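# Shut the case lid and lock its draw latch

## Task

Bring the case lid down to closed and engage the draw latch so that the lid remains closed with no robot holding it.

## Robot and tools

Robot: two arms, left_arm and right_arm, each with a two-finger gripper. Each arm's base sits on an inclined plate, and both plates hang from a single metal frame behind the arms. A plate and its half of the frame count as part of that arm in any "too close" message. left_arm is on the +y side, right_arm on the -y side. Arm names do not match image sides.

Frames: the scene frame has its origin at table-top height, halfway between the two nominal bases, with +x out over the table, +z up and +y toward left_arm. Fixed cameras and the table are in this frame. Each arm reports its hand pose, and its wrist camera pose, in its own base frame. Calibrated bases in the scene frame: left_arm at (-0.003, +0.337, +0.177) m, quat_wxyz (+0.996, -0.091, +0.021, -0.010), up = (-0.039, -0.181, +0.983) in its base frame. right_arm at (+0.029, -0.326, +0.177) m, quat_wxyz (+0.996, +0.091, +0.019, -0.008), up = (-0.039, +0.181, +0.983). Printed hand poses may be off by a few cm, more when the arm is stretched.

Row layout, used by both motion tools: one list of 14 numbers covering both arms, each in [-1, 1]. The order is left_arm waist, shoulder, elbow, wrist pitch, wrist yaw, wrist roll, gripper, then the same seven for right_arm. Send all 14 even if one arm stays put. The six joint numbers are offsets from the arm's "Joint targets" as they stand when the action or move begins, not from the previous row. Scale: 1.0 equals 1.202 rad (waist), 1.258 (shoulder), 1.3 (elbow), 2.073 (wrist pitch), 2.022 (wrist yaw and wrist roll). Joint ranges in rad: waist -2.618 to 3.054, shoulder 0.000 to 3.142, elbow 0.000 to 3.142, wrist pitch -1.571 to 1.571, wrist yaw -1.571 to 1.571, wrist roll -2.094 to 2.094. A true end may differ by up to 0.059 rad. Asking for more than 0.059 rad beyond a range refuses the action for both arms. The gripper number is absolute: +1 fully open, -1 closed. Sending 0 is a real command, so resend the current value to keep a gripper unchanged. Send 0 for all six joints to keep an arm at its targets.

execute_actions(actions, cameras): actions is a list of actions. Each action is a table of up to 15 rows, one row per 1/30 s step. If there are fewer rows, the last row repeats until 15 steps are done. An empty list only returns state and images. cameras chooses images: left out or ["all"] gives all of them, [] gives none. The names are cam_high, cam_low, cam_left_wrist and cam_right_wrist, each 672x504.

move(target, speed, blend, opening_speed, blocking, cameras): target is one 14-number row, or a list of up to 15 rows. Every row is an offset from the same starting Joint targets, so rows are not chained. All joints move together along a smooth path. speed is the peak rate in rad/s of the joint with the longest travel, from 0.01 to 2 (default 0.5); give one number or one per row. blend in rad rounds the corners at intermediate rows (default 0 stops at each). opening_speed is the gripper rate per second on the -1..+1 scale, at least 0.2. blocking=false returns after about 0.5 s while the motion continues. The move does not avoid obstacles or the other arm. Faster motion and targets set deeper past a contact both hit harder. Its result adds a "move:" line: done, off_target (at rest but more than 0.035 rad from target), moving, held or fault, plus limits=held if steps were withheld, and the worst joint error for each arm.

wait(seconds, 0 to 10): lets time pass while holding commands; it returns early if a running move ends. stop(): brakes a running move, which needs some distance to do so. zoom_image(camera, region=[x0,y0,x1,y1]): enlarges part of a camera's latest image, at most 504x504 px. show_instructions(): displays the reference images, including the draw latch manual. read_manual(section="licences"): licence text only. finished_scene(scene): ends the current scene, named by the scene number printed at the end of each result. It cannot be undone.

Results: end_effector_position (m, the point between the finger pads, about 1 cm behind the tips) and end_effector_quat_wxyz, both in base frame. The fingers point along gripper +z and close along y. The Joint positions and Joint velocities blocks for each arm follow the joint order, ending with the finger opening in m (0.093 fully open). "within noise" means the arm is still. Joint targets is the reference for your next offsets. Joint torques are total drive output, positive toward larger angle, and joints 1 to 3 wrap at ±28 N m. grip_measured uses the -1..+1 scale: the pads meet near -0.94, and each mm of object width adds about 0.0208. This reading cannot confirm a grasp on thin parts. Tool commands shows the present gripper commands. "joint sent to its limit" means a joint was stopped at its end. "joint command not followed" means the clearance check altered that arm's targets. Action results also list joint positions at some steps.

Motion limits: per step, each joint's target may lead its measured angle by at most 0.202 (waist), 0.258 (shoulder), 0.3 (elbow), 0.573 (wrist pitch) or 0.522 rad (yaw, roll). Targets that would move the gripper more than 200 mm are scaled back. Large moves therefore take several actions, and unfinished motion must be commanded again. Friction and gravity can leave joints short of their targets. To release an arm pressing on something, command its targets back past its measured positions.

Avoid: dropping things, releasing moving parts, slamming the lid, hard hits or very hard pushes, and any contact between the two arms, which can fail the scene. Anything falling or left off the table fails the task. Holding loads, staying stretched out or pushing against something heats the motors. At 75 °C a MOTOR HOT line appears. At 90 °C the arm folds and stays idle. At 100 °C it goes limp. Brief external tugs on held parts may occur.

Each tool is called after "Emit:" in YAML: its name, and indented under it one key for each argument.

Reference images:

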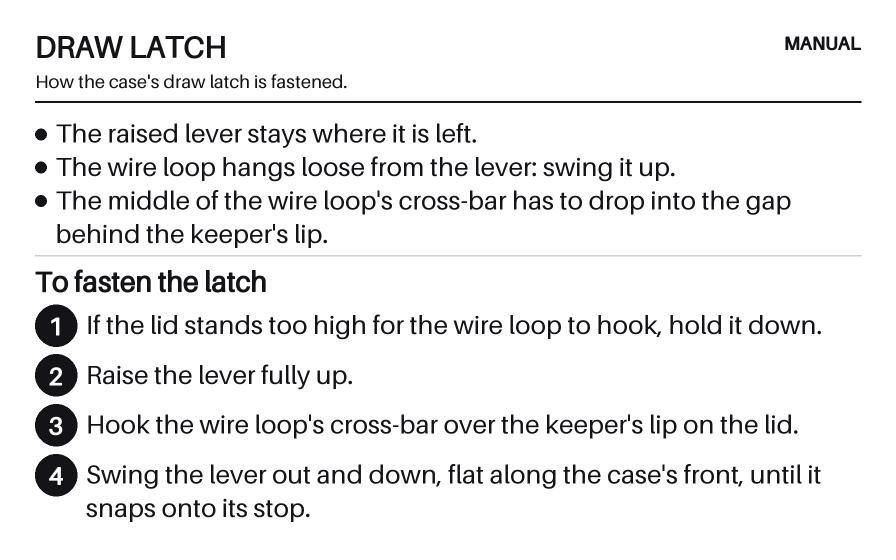

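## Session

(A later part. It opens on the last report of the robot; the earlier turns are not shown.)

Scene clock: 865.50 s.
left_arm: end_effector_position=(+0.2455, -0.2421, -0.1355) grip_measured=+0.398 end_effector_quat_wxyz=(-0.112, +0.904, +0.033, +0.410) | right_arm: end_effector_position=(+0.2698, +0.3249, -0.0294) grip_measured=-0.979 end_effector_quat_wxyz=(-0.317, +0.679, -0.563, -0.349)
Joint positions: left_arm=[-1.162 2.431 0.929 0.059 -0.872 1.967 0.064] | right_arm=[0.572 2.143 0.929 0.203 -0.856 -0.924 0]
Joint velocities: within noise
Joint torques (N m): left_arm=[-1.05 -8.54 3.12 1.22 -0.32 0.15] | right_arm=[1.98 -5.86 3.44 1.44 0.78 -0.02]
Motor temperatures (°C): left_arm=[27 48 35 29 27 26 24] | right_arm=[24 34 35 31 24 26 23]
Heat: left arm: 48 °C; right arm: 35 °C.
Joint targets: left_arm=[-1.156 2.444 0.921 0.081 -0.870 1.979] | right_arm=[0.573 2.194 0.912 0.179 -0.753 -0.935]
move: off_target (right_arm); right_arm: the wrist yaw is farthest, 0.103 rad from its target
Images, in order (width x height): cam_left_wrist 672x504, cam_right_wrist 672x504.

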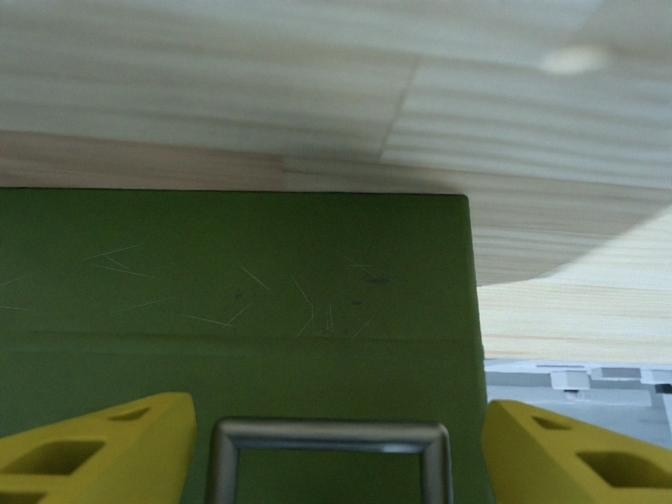

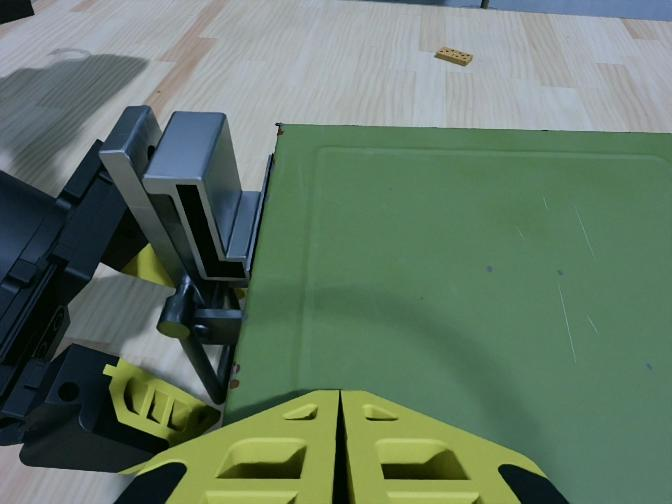

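Emit:
move:
  target:
    - [0,0,0,0,0,0,-0.03,0,0,0,0,0,0,-1]
    - [-0.0915,-0.0429,0.0238,-0.0974,-0.0025,-0.0804,-0.03,0,0,0,0,0,0,-1]
    - [-0.1581,-0.1092,0.0438,-0.1904,-0.0007,-0.1424,-0.03,0,0,0,0,0,0,-1]
  speed: 0.12
  blend: 0.02
  opening_speed: 0.5
  cameras: ["cam_left_wrist","cam_right_wrist"]

Scene clock: 885.43 s.
left_arm: end_effector_position=(+0.1932, -0.2555, -0.1132) grip_measured=-0.011 end_effector_quat_wxyz=(-0.112, +0.907, +0.034, +0.404) | right_arm: end_effector_position=(+0.2698, +0.3249, -0.0294) grip_measured=-0.979 end_effector_quat_wxyz=(-0.317, +0.679, -0.563, -0.349)
Joint positions: left_arm=[-1.334 2.355 0.963 -0.262 -0.861 1.694 0.045] | right_arm=[0.572 2.143 0.929 0.203 -0.856 -0.924 0]
Joint velocities: within noise
Joint torques (N m): left_arm=[-2.29 -13.72 5.71 -0.01 -0.45 -0.02] | right_arm=[1.98 -5.86 3.43 1.44 0.78 -0.02]
Motor temperatures (°C): left_arm=[27 49 34 29 27 26 24] | right_arm=[24 34 35 31 24 26 23]
Heat: left arm: 49 °C; right arm: 35 °C.
Joint targets: left_arm=[-1.346 2.307 0.978 -0.313 -0.871 1.691] | right_arm=[0.573 2.194 0.912 0.179 -0.753 -0.935]
move: off_target (left_arm, right_arm); blend cut to 0 rad at target 1; left_arm: the wrist pitch is farthest, 0.051 rad from its target; right_arm: the wrist yaw is farthest, 0.103 rad from its target
Images, in order (width x height): cam_left_wrist 672x504, cam_right_wrist 672x504.

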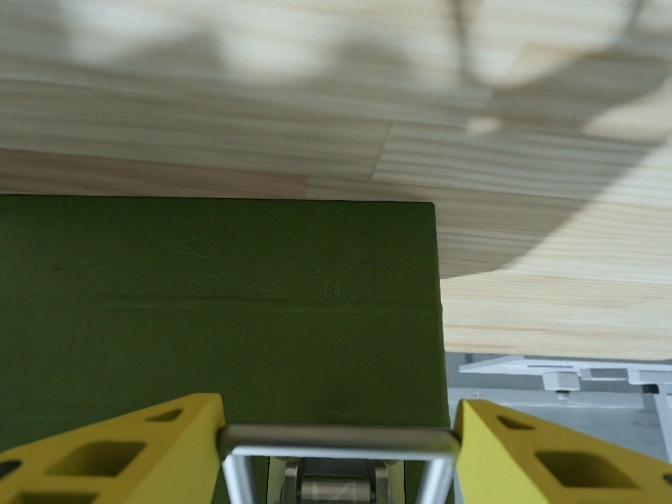

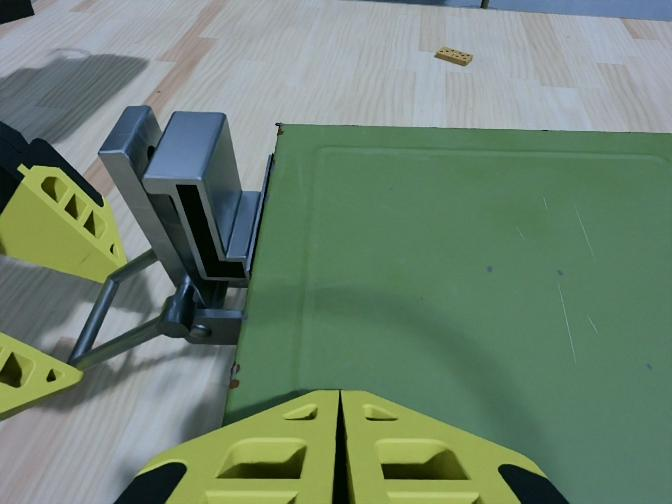

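Emit:
move:
  target: [-0.0136,-0.0386,0.0107,-0.0391,0.0009,-0.0127,-0.03,0,0,0,0,0,0,-1]
  speed: 0.1
  cameras: ["cam_left_wrist","cam_right_wrist"]

Scene clock: 896.53 s.
left_arm: end_effector_position=(+0.1856, -0.2579, -0.1008) grip_measured=-0.011 end_effector_quat_wxyz=(-0.114, +0.911, +0.033, +0.395) | right_arm: end_effector_position=(+0.2699, +0.3253, -0.0296) grip_measured=-0.979 end_effector_quat_wxyz=(-0.319, +0.679, -0.562, -0.349)
Joint positions: left_arm=[-1.354 2.31 0.972 -0.345 -0.842 1.665 0.045] | right_arm=[0.572 2.145 0.929 0.208 -0.858 -0.924 0]
Joint velocities: within noise
Joint torques (N m): left_arm=[-2.02 -13.79 6.48 -0.04 -0.62 0.03] | right_arm=[1.96 -6.08 3.43 1.38 0.8 -0.02]
Motor temperatures (°C): left_arm=[27 51 35 28 27 26 24] | right_arm=[24 34 35 31 24 26 23]
Heat: left arm: 51 °C; right arm: 35 °C.
Joint targets: left_arm=[-1.363 2.258 0.992 -0.394 -0.870 1.665] | right_arm=[0.573 2.194 0.912 0.180 -0.753 -0.935]
move: off_target (left_arm, right_arm); left_arm: the shoulder is farthest, 0.051 rad from its target; right_arm: the wrist yaw is farthest, 0.105 rad from its target
Images, in order (width x height): cam_left_wrist 672x504, cam_right_wrist 672x504.

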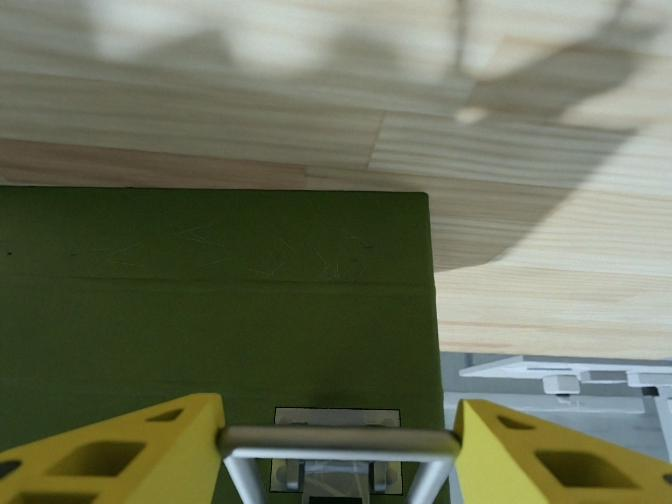

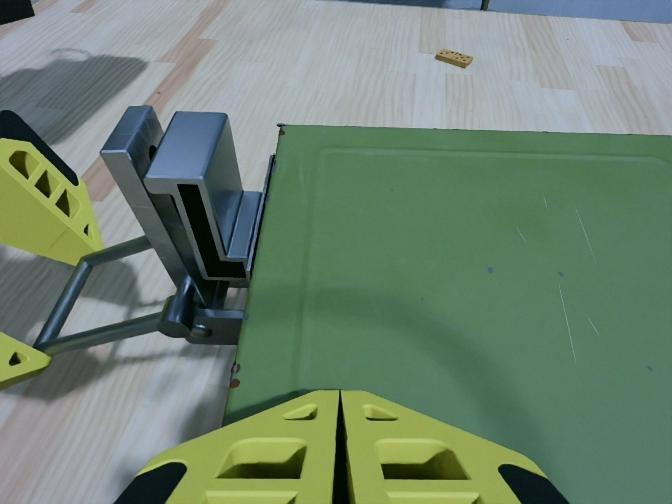

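Emit:
move:
  target: [0.004,-0.0600,0.0106,-0.039,0,-0.0126,-0.03,0,0,0,0,0,0,-1]
  speed: 0.1
  cameras: ["cam_left_wrist","cam_right_wrist"]

Scene clock: 903.73 s.
left_arm: end_effector_position=(+0.1804, -0.2612, -0.0827) grip_measured=-0.011 end_effector_quat_wxyz=(-0.111, +0.918, +0.036, +0.379) | right_arm: end_effector_position=(+0.2703, +0.3257, -0.0295) grip_measured=-0.979 end_effector_quat_wxyz=(-0.320, +0.679, -0.561, -0.349)
Joint positions: left_arm=[-1.359 2.237 0.981 -0.433 -0.806 1.652 0.045] | right_arm=[0.572 2.147 0.929 0.213 -0.859 -0.924 0]
Joint velocities: within noise
Joint torques (N m): left_arm=[-1.1 -13.9 7.3 0.01 -0.95 -0.11] | right_arm=[1.96 -6.26 3.43 1.33 0.82 -0.02]
Motor temperatures (°C): left_arm=[27 52 35 28 27 26 25] | right_arm=[24 34 35 30 24 26 23]
Heat: left arm: 52 °C; right arm: 35 °C.
Joint targets: left_arm=[-1.358 2.183 1.005 -0.475 -0.870 1.640] | right_arm=[0.573 2.194 0.912 0.180 -0.753 -0.935]
move: off_target (left_arm, right_arm); left_arm: the wrist yaw is farthest, 0.064 rad from its target; right_arm: the wrist yaw is farthest, 0.106 rad from its target
Images, in order (width x height): cam_left_wrist 672x504, cam_right_wrist 672x504.

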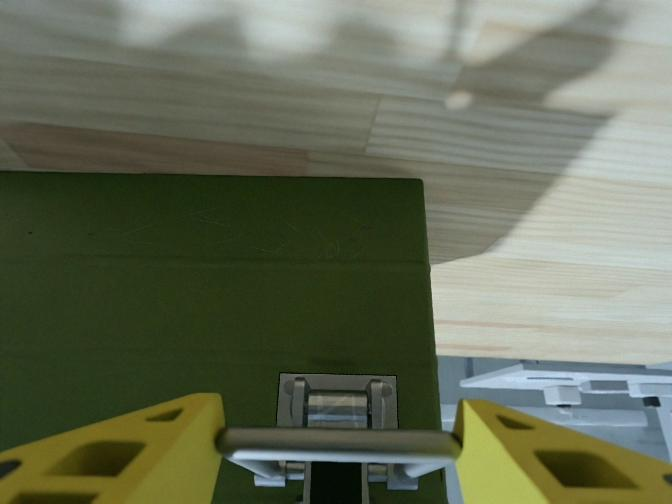

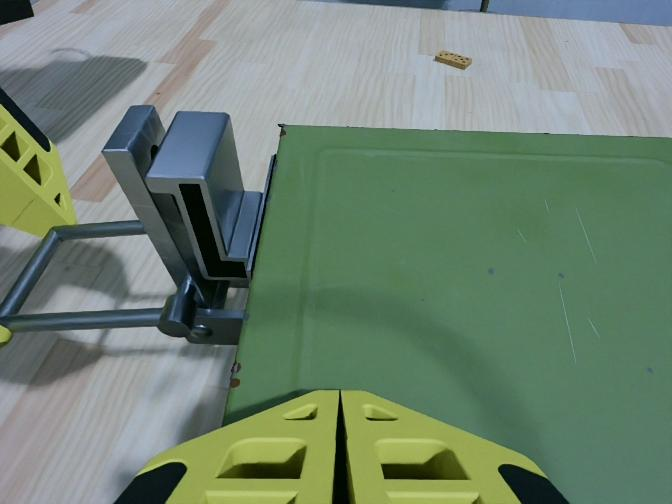

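Emit:
move:
  target:
    - [-0.0162,-0.033,0.0131,-0.0323,0.001,0.0025,-0.03,0,0,0,0,0,0,-1]
    - [-0.005,-0.0715,0.0231,-0.0562,0,0.0099,-0.03,0,0,0,0,0,0,-1]
  speed: 0.1
  blend: 0.01
  cameras: ["cam_left_wrist","cam_right_wrist"]

Scene clock: 914.37 s.
left_arm: end_effector_position=(+0.1824, -0.2671, -0.0492) grip_measured=-0.011 end_effector_quat_wxyz=(-0.111, +0.913, +0.034, +0.390) | right_arm: end_effector_position=(+0.2703, +0.3257, -0.0295) grip_measured=-0.979 end_effector_quat_wxyz=(-0.320, +0.679, -0.561, -0.349)
Joint positions: left_arm=[-1.365 2.147 1.008 -0.549 -0.829 1.65 0.045] | right_arm=[0.572 2.147 0.929 0.213 -0.859 -0.924 0]
Joint velocities: within noise
Joint torques (N m): left_arm=[-1.03 -13.57 8.1 0.04 -0.74 0.12] | right_arm=[1.95 -6.26 3.43 1.33 0.82 -0.02]
Motor temperatures (°C): left_arm=[27 53 36 28 28 26 25] | right_arm=[24 34 35 30 24 26 23]
Heat: left arm: 53 °C; right arm: 35 °C.
Joint targets: left_arm=[-1.364 2.093 1.036 -0.592 -0.869 1.660] | right_arm=[0.573 2.194 0.912 0.180 -0.753 -0.935]
move: off_target (left_arm, right_arm); left_arm: the shoulder is farthest, 0.054 rad from its target; right_arm: the wrist yaw is farthest, 0.106 rad from its target
Images, in order (width x height): cam_left_wrist 672x504, cam_right_wrist 672x504.

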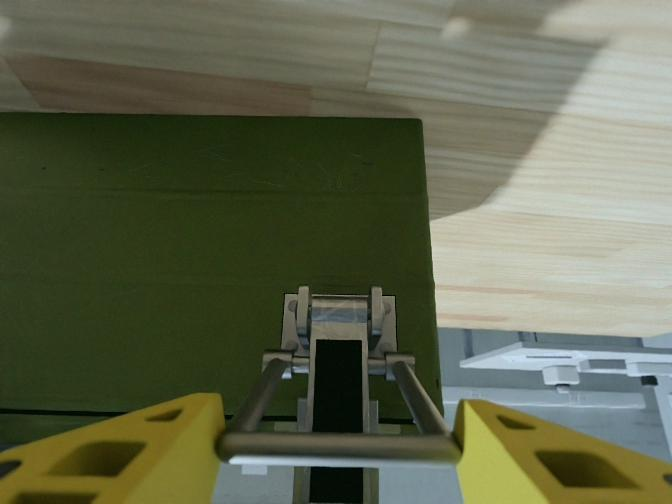

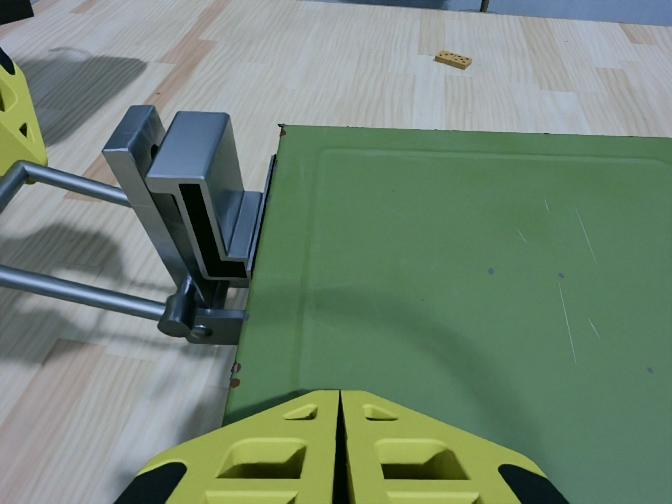

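Emit:
move:
  target: [0.0582,-0.0596,0.0215,-0.0063,-0.0054,0.0524,-0.03,0,0,0,0,0,0,-1]
  speed: 0.1
  cameras: ["cam_left_wrist","cam_right_wrist"]

Scene clock: 924.07 s.
left_arm: end_effector_position=(+0.2014, -0.2693, -0.0212) grip_measured=-0.011 end_effector_quat_wxyz=(-0.110, +0.915, +0.031, +0.387) | right_arm: end_effector_position=(+0.2703, +0.3257, -0.0295) grip_measured=-0.979 end_effector_quat_wxyz=(-0.320, +0.679, -0.561, -0.349)
Joint positions: left_arm=[-1.306 2.064 1.032 -0.59 -0.827 1.746 0.045] | right_arm=[0.572 2.147 0.929 0.213 -0.859 -0.924 0]
Joint velocities: within noise
Joint torques (N m): left_arm=[-0.21 -12.52 8.95 0.48 -0.86 0.24] | right_arm=[1.95 -6.26 3.43 1.33 0.82 -0.02]
Motor temperatures (°C): left_arm=[27 54 37 28 28 26 25] | right_arm=[24 35 35 30 25 26 23]
Heat: left arm: 54 °C; right arm: 35 °C.
Joint targets: left_arm=[-1.294 2.018 1.064 -0.605 -0.880 1.766] | right_arm=[0.573 2.194 0.912 0.180 -0.753 -0.935]
move: off_target (left_arm, right_arm); left_arm: the wrist yaw is farthest, 0.053 rad from its target; right_arm: the wrist yaw is farthest, 0.106 rad from its target
Images, in order (width x height): cam_left_wrist 672x504, cam_right_wrist 672x504.

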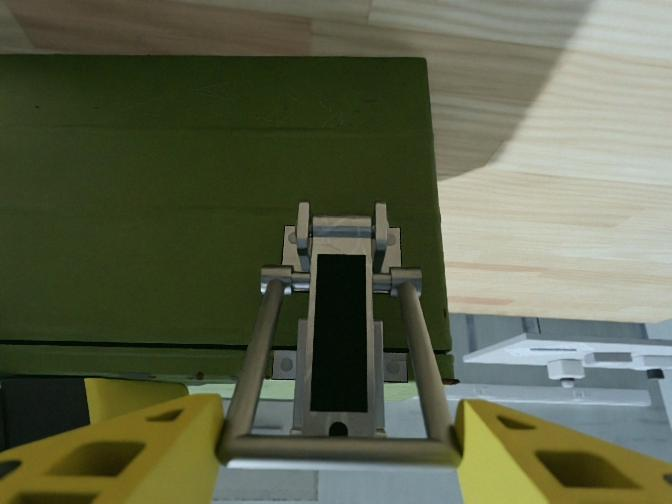

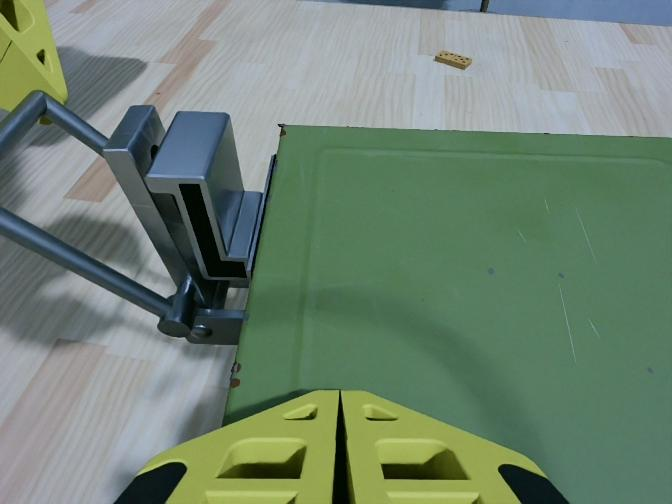

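Emit:
move:
  target: [0.0527,-0.0199,0.0054,0.026,-0.0069,0.0485,-0.03,0,0,0,0,0,0,-1]
  speed: 0.08
  cameras: ["cam_left_wrist","cam_right_wrist"]

Scene clock: 930.03 s.
left_arm: end_effector_position=(+0.2235, -0.2685, -0.0080) grip_measured=-0.011 end_effector_quat_wxyz=(-0.112, +0.912, +0.029, +0.394) | right_arm: end_effector_position=(+0.2703, +0.3257, -0.0295) grip_measured=-0.979 end_effector_quat_wxyz=(-0.320, +0.679, -0.561, -0.349)
Joint positions: left_arm=[-1.245 2.033 1.043 -0.561 -0.845 1.842 0.045] | right_arm=[0.572 2.147 0.929 0.213 -0.859 -0.924 0]
Joint velocities: within noise
Joint torques (N m): left_arm=[-0.05 -12.07 8.81 0.9 -0.83 0.26] | right_arm=[1.95 -6.26 3.41 1.33 0.82 -0.02]
Motor temperatures (°C): left_arm=[27 54 37 28 28 26 25] | right_arm=[24 35 35 30 25 26 23]
Heat: left arm: 54 °C; right arm: 35 °C.
Joint targets: left_arm=[-1.230 1.993 1.071 -0.551 -0.894 1.864] | right_arm=[0.573 2.194 0.912 0.180 -0.753 -0.935]
move: off_target (left_arm, right_arm); left_arm: the wrist yaw is farthest, 0.049 rad from its target; right_arm: the wrist yaw is farthest, 0.106 rad from its target
Images, in order (width x height): cam_left_wrist 672x504, cam_right_wrist 672x504.

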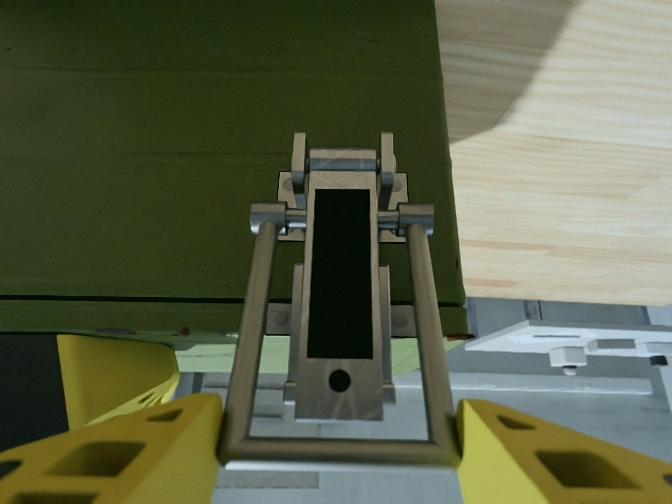

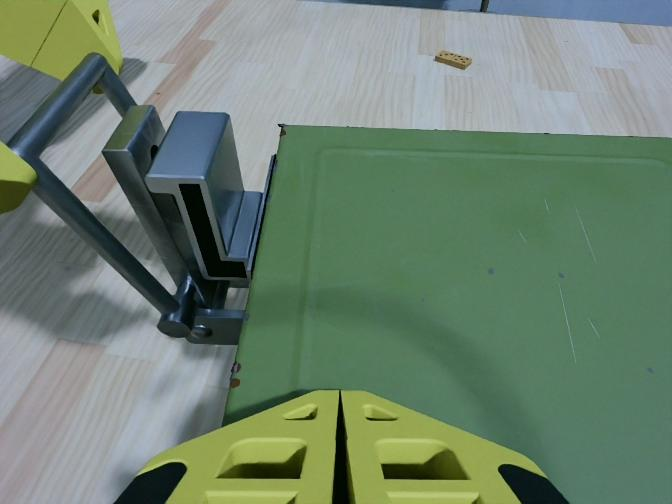

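Emit:
move:
  target: [0.0621,-0.0026,-0.0089,0.0547,0.003,0.0593,-0.03,0,0,0,0,0,0,-1]
  speed: 0.08
  cameras: ["cam_left_wrist","cam_right_wrist"]

Scene clock: 945.43 s.
left_arm: end_effector_position=(+0.2507, -0.2657, -0.0041) grip_measured=-0.011 end_effector_quat_wxyz=(-0.113, +0.909, +0.027, +0.401) | right_arm: end_effector_position=(+0.2703, +0.3257, -0.0295) grip_measured=-0.979 end_effector_quat_wxyz=(-0.320, +0.679, -0.561, -0.349)
Joint positions: left_arm=[-1.169 2.028 1.043 -0.474 -0.854 1.963 0.045] | right_arm=[0.572 2.147 0.929 0.213 -0.859 -0.924 0]
Joint velocities: within noise
Joint torques (N m): left_arm=[-0.31 -11.97 7.83 1.37 -0.66 0.26] | right_arm=[1.96 -6.26 3.41 1.33 0.82 -0.02]
Motor temperatures (°C): left_arm=[27 56 38 28 28 26 25] | right_arm=[24 35 35 30 25 26 23]
Heat: left arm: 56 °C; right arm: 35 °C.
Joint targets: left_arm=[-1.156 1.990 1.059 -0.438 -0.888 1.984] | right_arm=[0.573 2.194 0.912 0.180 -0.753 -0.935]
move: off_target (left_arm, right_arm); left_arm: the shoulder is farthest, 0.038 rad from its target; right_arm: the wrist yaw is farthest, 0.106 rad from its target
Images, in order (width x height): cam_left_wrist 672x504, cam_right_wrist 672x504.

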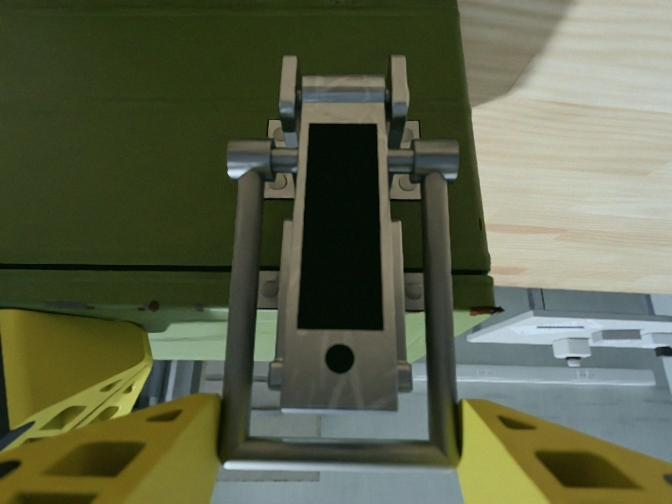

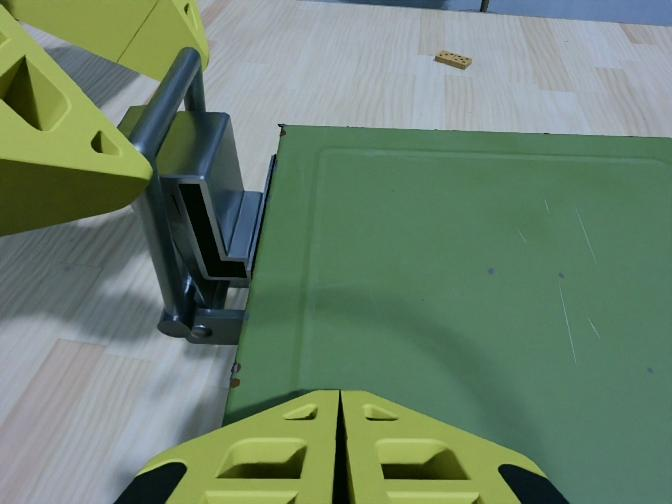

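Emit:
move:
  target: [0.0311,0.0095,-0.009,0.0326,0,0.0267,-0.03,0,0,0,0,0,0,-1]
  speed: 0.06
  cameras: ["cam_left_wrist","cam_right_wrist"]

Emit:
zoom_image:
  camera: "cam_right_wrist"
  region: [60, 20, 320, 350]

Scene clock: 952.00 s.
left_arm: end_effector_position=(+0.2619, -0.2640, -0.0054) grip_measured=-0.011 end_effector_quat_wxyz=(-0.111, +0.911, +0.027, +0.395) | right_arm: end_effector_position=(+0.2703, +0.3257, -0.0295) grip_measured=-0.979 end_effector_quat_wxyz=(-0.320, +0.679, -0.561, -0.349)
Joint positions: left_arm=[-1.132 2.028 1.043 -0.434 -0.836 2.017 0.045] | right_arm=[0.572 2.147 0.929 0.213 -0.859 -0.924 0]
Joint velocities: within noise
Joint torques (N m): left_arm=[-0.35 -11.02 6.74 1.76 -0.83 0.24] | right_arm=[1.96 -6.26 3.43 1.33 0.82 -0.02]
Motor temperatures (°C): left_arm=[27 56 38 29 28 26 25] | right_arm=[24 35 35 30 25 26 23]
Heat: left arm: 56 °C; right arm: 35 °C.
Joint targets: left_arm=[-1.118 2.001 1.047 -0.370 -0.888 2.038] | right_arm=[0.573 2.194 0.912 0.180 -0.753 -0.935]
move: off_target (left_arm, right_arm); left_arm: the wrist pitch is farthest, 0.063 rad from its target; right_arm: the wrist yaw is farthest, 0.106 rad from its target
Images, in order (width x height): cam_left_wrist 672x504, cam_right_wrist 672x504.

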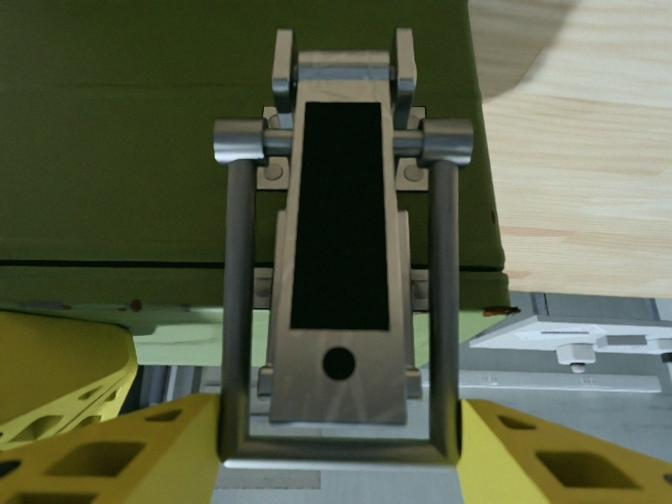

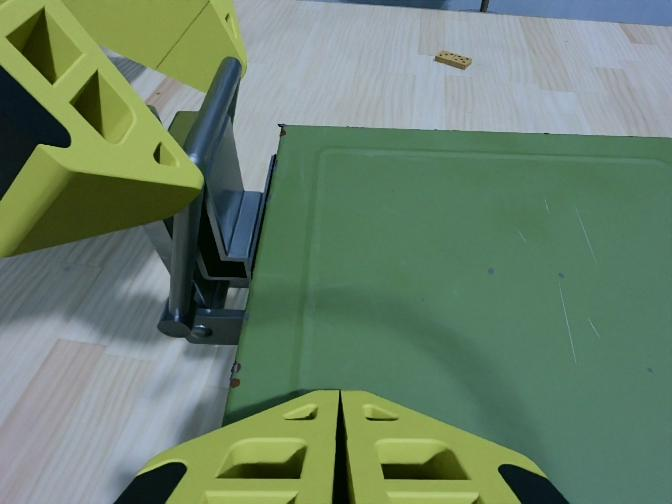

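Scaled by 1.527 from the camera's 672x504 image, which has a finer 960x720 frame.

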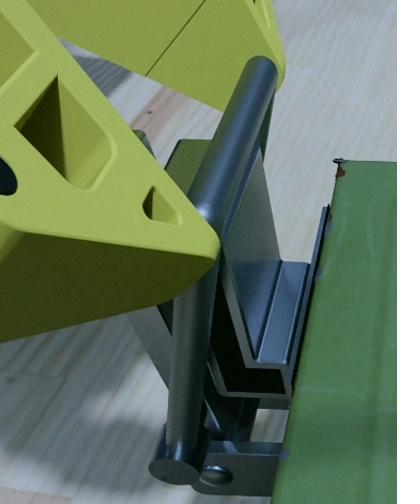

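Emit:
move:
  target: [0.025,0.0143,-0.0108,0.0357,-0.0035,0.0208,-0.03,0,0,0,0,0,0,-1]
  speed: 0.06
  cameras: ["cam_left_wrist","cam_right_wrist"]

Emit:
zoom_image:
  camera: "cam_right_wrist"
  region: [60, 20, 320, 350]

Scene clock: 961.67 s.
left_arm: end_effector_position=(+0.2705, -0.2617, -0.0076) grip_measured=-0.011 end_effector_quat_wxyz=(-0.108, +0.912, +0.025, +0.395) | right_arm: end_effector_position=(+0.2707, +0.3261, -0.0295) grip_measured=-0.979 end_effector_quat_wxyz=(-0.322, +0.680, -0.560, -0.349)
Joint positions: left_arm=[-1.105 2.028 1.03 -0.382 -0.828 2.065 0.045] | right_arm=[0.572 2.148 0.929 0.218 -0.859 -0.924 0]
Joint velocities: within noise
Joint torques (N m): left_arm=[-0.14 -9.42 6.57 2.09 -0.96 0.16] | right_arm=[1.94 -6.38 3.43 1.27 0.82 -0.02]
Motor temperatures (°C): left_arm=[27 56 38 29 28 26 26] | right_arm=[24 35 35 30 25 26 23]
Heat: left arm: 56 °C; right arm: 35 °C.
Joint targets: left_arm=[-1.088 2.019 1.033 -0.296 -0.895 2.080] | right_arm=[0.573 2.194 0.912 0.179 -0.752 -0.935]
move: off_target (left_arm, right_arm); left_arm: the wrist pitch is farthest, 0.086 rad from its target; right_arm: the wrist yaw is farthest, 0.106 rad from its target
Images, in order (width x height): cam_left_wrist 672x504, cam_right_wrist 672x504.

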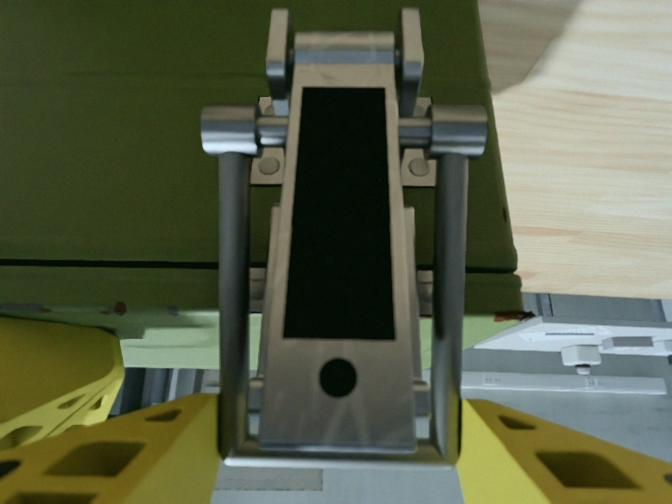

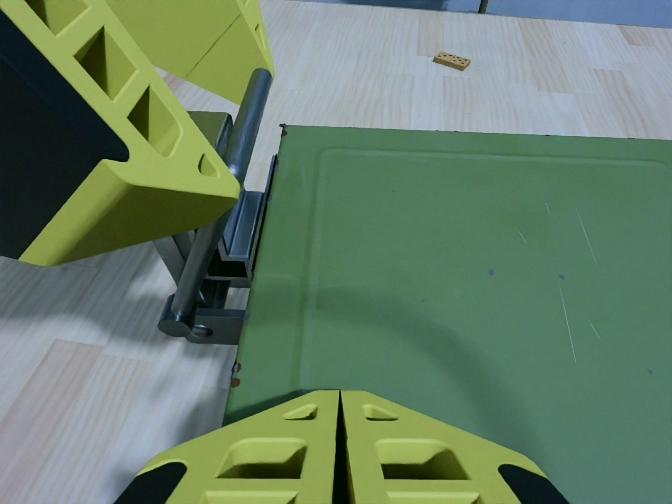

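Scaled by 1.527 from the camera's 672x504 image, which has a finer 960x720 frame.

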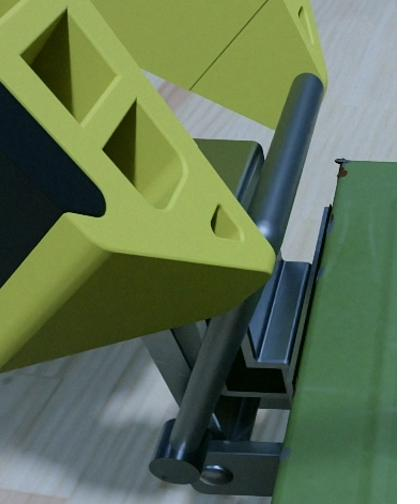

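Emit:
move:
  target:
    - [0,0,0,-0.0285,0.0173,0,-0.03,0,0,0,0,0,0,-1]
    - [0,0,0,-0.0285,0.0173,0,0.2,0,0,0,0,0,0,-1]
  speed: 0.1
  opening_speed: 0.3
  cameras: ["cam_left_wrist","cam_right_wrist"]

Emit:
zoom_image:
  camera: "cam_right_wrist"
  region: [60, 20, 320, 350]

Scene clock: 969.57 s.
left_arm: end_effector_position=(+0.2747, -0.2598, -0.0057) grip_measured=+0.198 end_effector_quat_wxyz=(-0.110, +0.909, +0.030, +0.401) | right_arm: end_effector_position=(+0.2707, +0.3261, -0.0295) grip_measured=-0.979 end_effector_quat_wxyz=(-0.322, +0.680, -0.560, -0.349)
Joint positions: left_arm=[-1.096 2.028 1.03 -0.373 -0.841 2.069 0.055] | right_arm=[0.572 2.148 0.929 0.218 -0.859 -0.924 0]
Joint velocities: within noise
Joint torques (N m): left_arm=[-0.92 -9.4 6.61 1.29 -0.5 0.14] | right_arm=[1.94 -6.37 3.43 1.27 0.82 -0.02]
Motor temperatures (°C): left_arm=[27 54 38 30 29 26 26] | right_arm=[24 35 35 30 25 26 23]
Heat: left arm: 54 °C; right arm: 35 °C.
Joint targets: left_arm=[-1.088 2.019 1.033 -0.355 -0.860 2.080] | right_arm=[0.573 2.194 0.912 0.179 -0.752 -0.935]
move: off_target (right_arm); right_arm: the wrist yaw is farthest, 0.107 rad from its target
Images, in order (width x height): cam_left_wrist 672x504, cam_right_wrist 672x504.

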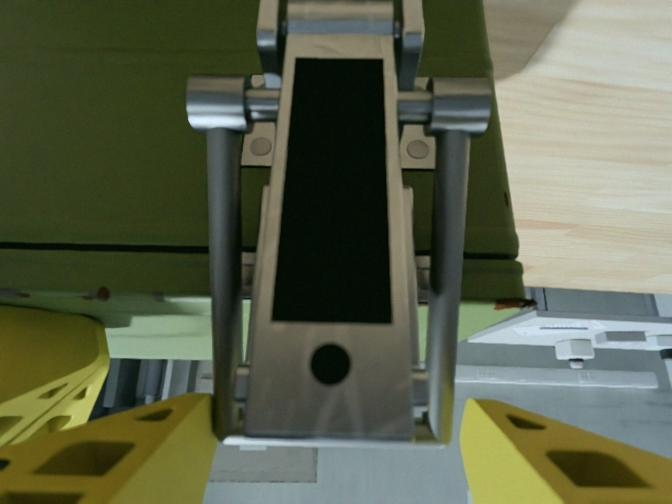

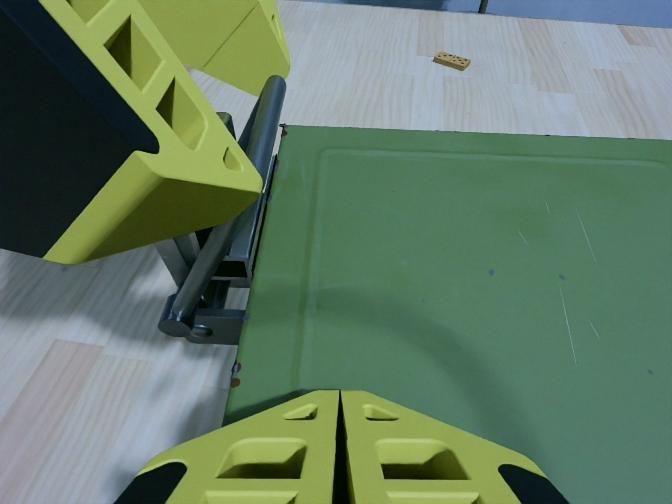

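Scaled by 1.527 from the camera's 672x504 image, which has a finer 960x720 frame.

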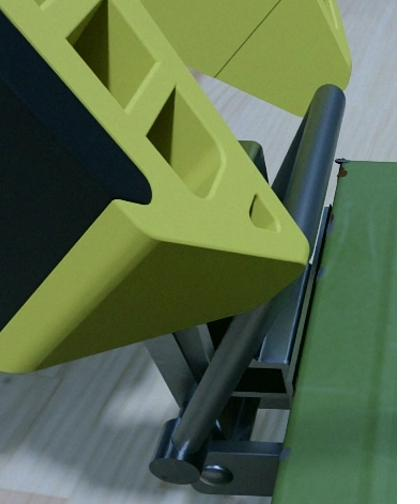

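Emit:
move:
  target:
    - [0,0,0,0,0,0,0.35,0,0,0,0,0,0,-1]
    - [-0.114,-0.0707,0.0746,-0.1568,-0.005,-0.1039,0.35,0,0,0,0,0,0,-1]
  speed: 0.2
  opening_speed: 0.5
  cameras: ["cam_left_wrist","cam_right_wrist"]

Emit:
zoom_image:
  camera: "cam_right_wrist"
  region: [60, 20, 320, 350]

Scene clock: 990.57 s.
left_arm: end_effector_position=(+0.2342, -0.2676, +0.0234) grip_measured=+0.348 end_effector_quat_wxyz=(-0.122, +0.909, +0.025, +0.399) | right_arm: end_effector_position=(+0.2707, +0.3261, -0.0295) grip_measured=-0.979 end_effector_quat_wxyz=(-0.322, +0.680, -0.560, -0.349)
Joint positions: left_arm=[-1.219 1.972 1.098 -0.666 -0.86 1.881 0.062] | right_arm=[0.572 2.148 0.929 0.218 -0.859 -0.924 0]
Joint velocities: within noise
Joint torques (N m): left_arm=[-1.94 -11.92 9.65 0.64 -0.46 -0.1] | right_arm=[1.94 -6.38 3.43 1.27 0.81 -0.02]
Motor temperatures (°C): left_arm=[27 53 38 30 28 26 25] | right_arm=[24 34 34 30 25 26 23]
Heat: left arm: 53 °C; right arm: 34 °C.
Joint targets: left_arm=[-1.225 1.931 1.130 -0.680 -0.871 1.870] | right_arm=[0.573 2.194 0.912 0.179 -0.753 -0.935]
move: off_target (left_arm, right_arm); left_arm: the shoulder is farthest, 0.042 rad from its target; right_arm: the wrist yaw is farthest, 0.107 rad from its target
Images, in order (width x height): cam_left_wrist 672x504, cam_right_wrist 672x504.

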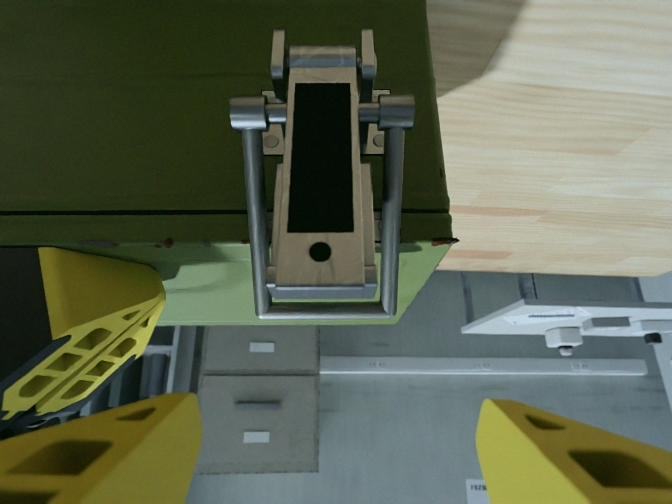

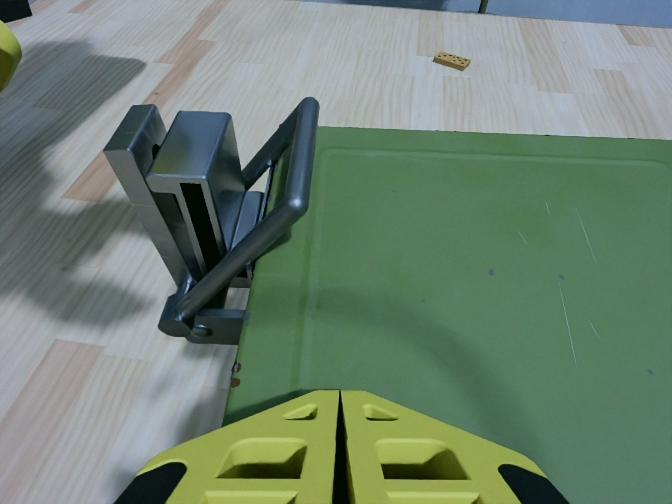

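Scaled by 1.527 from the camera's 672x504 image, which has a finer 960x720 frame.

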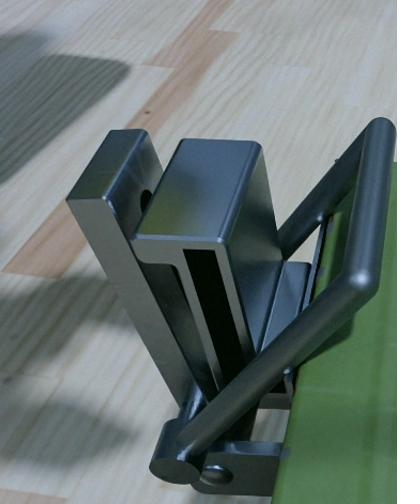

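Emit:
move:
  target:
    - [-0.0374,0.0787,-0.0615,0.041,-0.001,-0.0297,-0.2,0,0,0,0,0,0,-1]
    - [0.0291,0.1065,-0.0915,0.122,0,0.0287,-0.2,0,0,0,0,0,0,-1]
  speed: [0.2,0.1]
  opening_speed: 0.8
  cameras: ["cam_left_wrist","cam_right_wrist"]

Scene clock: 1013.47 s.
left_arm: end_effector_position=(+0.2420, -0.2657, -0.0147) grip_measured=-0.198 end_effector_quat_wxyz=(-0.109, +0.907, +0.032, +0.405) | right_arm: end_effector_position=(+0.2707, +0.3261, -0.0295) grip_measured=-0.979 end_effector_quat_wxyz=(-0.322, +0.680, -0.560, -0.349)
Joint positions: left_arm=[-1.196 2.052 1.02 -0.45 -0.863 1.916 0.036] | right_arm=[0.572 2.148 0.929 0.218 -0.859 -0.924 0]
Joint velocities: within noise
Joint torques (N m): left_arm=[-0.94 -7.42 5.16 1.16 -0.41 0.15] | right_arm=[1.92 -6.38 3.43 1.27 0.82 -0.02]
Motor temperatures (°C): left_arm=[27 55 40 29 28 26 24] | right_arm=[24 34 34 30 25 26 23]
Heat: left arm: 55 °C; right arm: 34 °C.
Joint targets: left_arm=[-1.190 2.064 1.011 -0.427 -0.870 1.928] | right_arm=[0.573 2.194 0.912 0.179 -0.753 -0.935]
move: off_target (right_arm); right_arm: the wrist yaw is farthest, 0.106 rad from its target
Images, in order (width x height): cam_left_wrist 672x504, cam_right_wrist 672x504.

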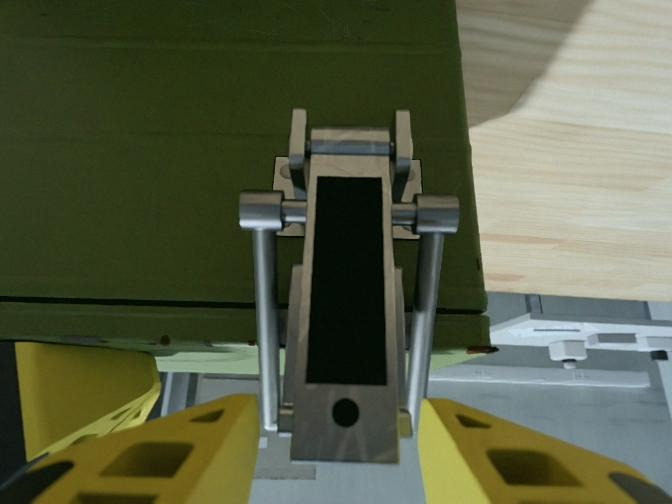

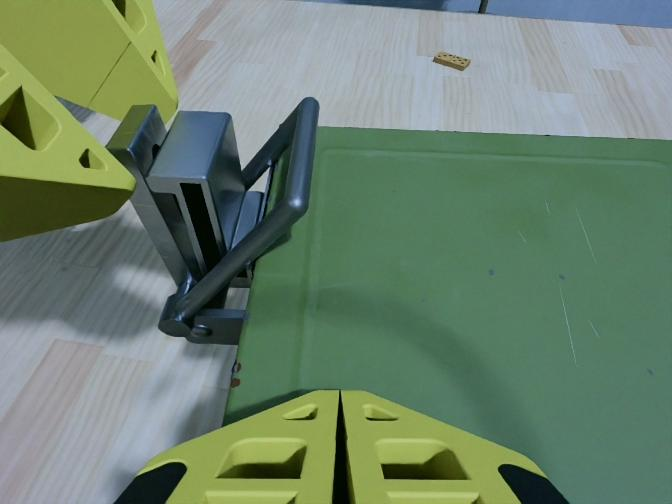

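Emit:
move:
  target: [0,0,0,0,0,0,-0.57,0,0,0,0,0,0,-1]
  speed: 0.1
  opening_speed: 0.5
  cameras: ["cam_left_wrist","cam_right_wrist"]

Scene clock: 1016.83 s.
left_arm: end_effector_position=(+0.2417, -0.2645, -0.0154) grip_measured=-0.559 end_effector_quat_wxyz=(-0.111, +0.907, +0.031, +0.404) | right_arm: end_effector_position=(+0.2707, +0.3262, -0.0296) grip_measured=-0.979 end_effector_quat_wxyz=(-0.322, +0.680, -0.559, -0.348)
Joint positions: left_arm=[-1.195 2.052 1.017 -0.45 -0.862 1.918 0.018] | right_arm=[0.573 2.148 0.929 0.219 -0.858 -0.924 0]
Joint velocities: within noise
Joint torques (N m): left_arm=[-0.98 -7.38 5.44 1.17 -0.43 0.12] | right_arm=[1.91 -6.42 3.41 1.26 0.81 -0.02]
Motor temperatures (°C): left_arm=[27 54 40 29 28 26 24] | right_arm=[24 34 34 30 25 26 23]
Heat: left arm: 54 °C; right arm: 34 °C.
Joint targets: left_arm=[-1.190 2.064 1.011 -0.427 -0.870 1.928] | right_arm=[0.573 2.194 0.912 0.179 -0.752 -0.935]
move: off_target (right_arm); right_arm: the wrist yaw is farthest, 0.105 rad from its target
Images, in order (width x height): cam_left_wrist 672x504, cam_right_wrist 672x504.

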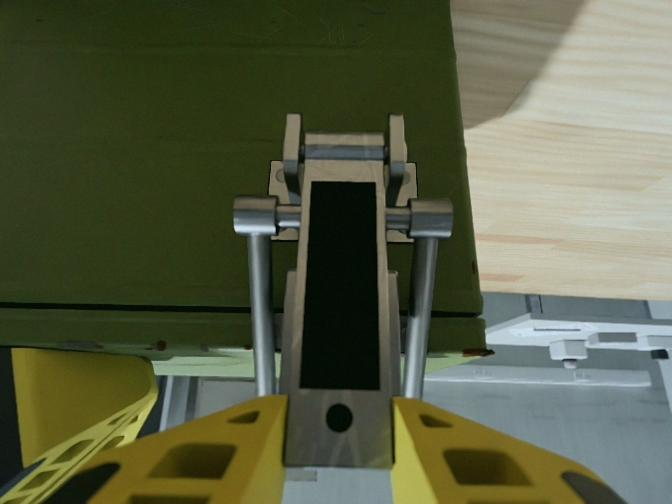

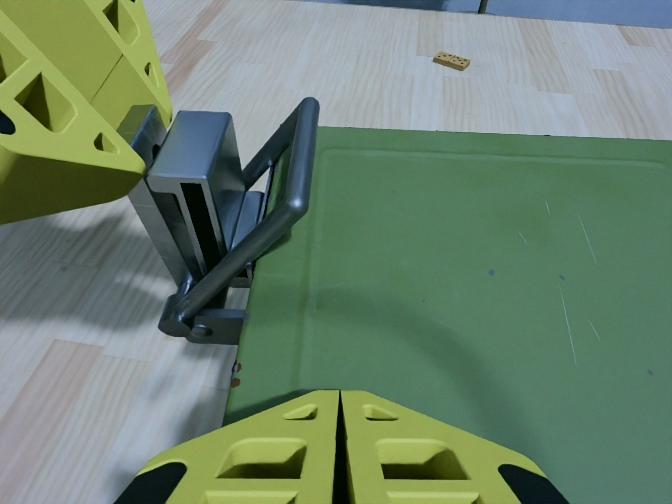

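Emit:
move:
  target:
    - [-0.0566,0.0072,-0.0031,-0.0352,-0.001,-0.0435,-0.57,0,0,0,0,0,0,-1]
    - [-0.104,0.0302,-0.0062,-0.0545,0,-0.0856,-0.57,0,0,0,0,0,0,-1]
  speed: 0.08
  blend: 0.01
  cameras: ["cam_left_wrist","cam_right_wrist"]

Scene clock: 1028.67 s.
left_arm: end_effector_position=(+0.2121, -0.2666, -0.0257) grip_measured=-0.559 end_effector_quat_wxyz=(-0.114, +0.902, +0.030, +0.416) | right_arm: end_effector_position=(+0.2707, +0.3262, -0.0296) grip_measured=-0.979 end_effector_quat_wxyz=(-0.322, +0.680, -0.559, -0.348)
Joint positions: left_arm=[-1.294 2.094 1.011 -0.517 -0.892 1.767 0.018] | right_arm=[0.573 2.148 0.929 0.219 -0.858 -0.924 0]
Joint velocities: within noise
Joint torques (N m): left_arm=[-3.21 -7.75 5.04 0.41 -0.16 -0.11] | right_arm=[1.92 -6.42 3.43 1.26 0.81 -0.02]
Motor temperatures (°C): left_arm=[27 51 38 29 28 26 24] | right_arm=[24 34 34 30 25 26 23]
Heat: left arm: 51 °C; right arm: 34 °C.
Joint targets: left_arm=[-1.315 2.102 1.003 -0.540 -0.870 1.755] | right_arm=[0.573 2.194 0.912 0.179 -0.752 -0.935]
move: off_target (right_arm); right_arm: the wrist yaw is farthest, 0.106 rad from its target
Images, in order (width x height): cam_left_wrist 672x504, cam_right_wrist 672x504.

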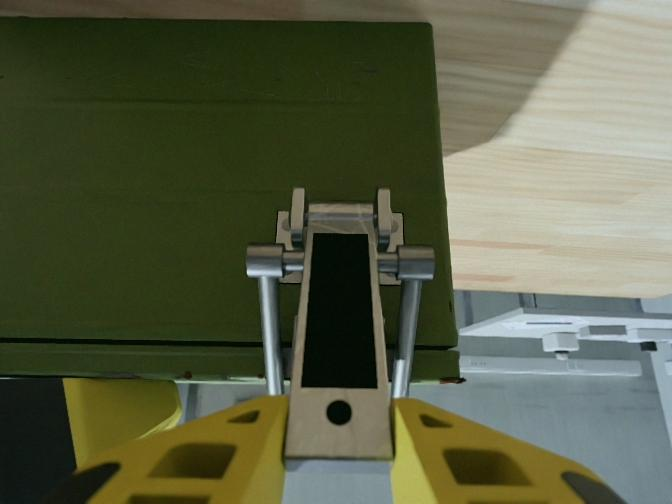

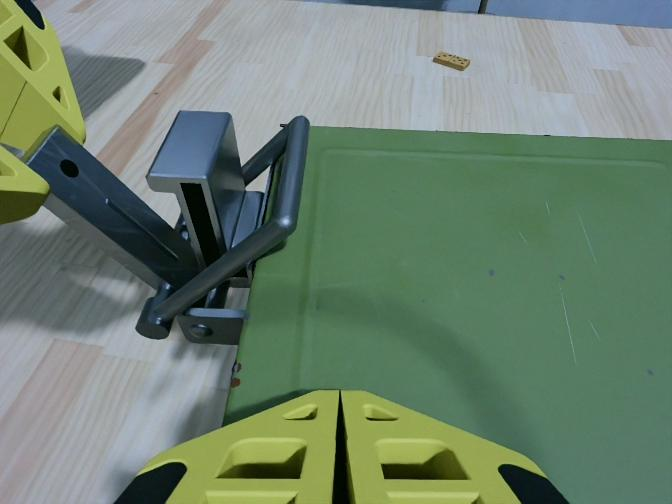

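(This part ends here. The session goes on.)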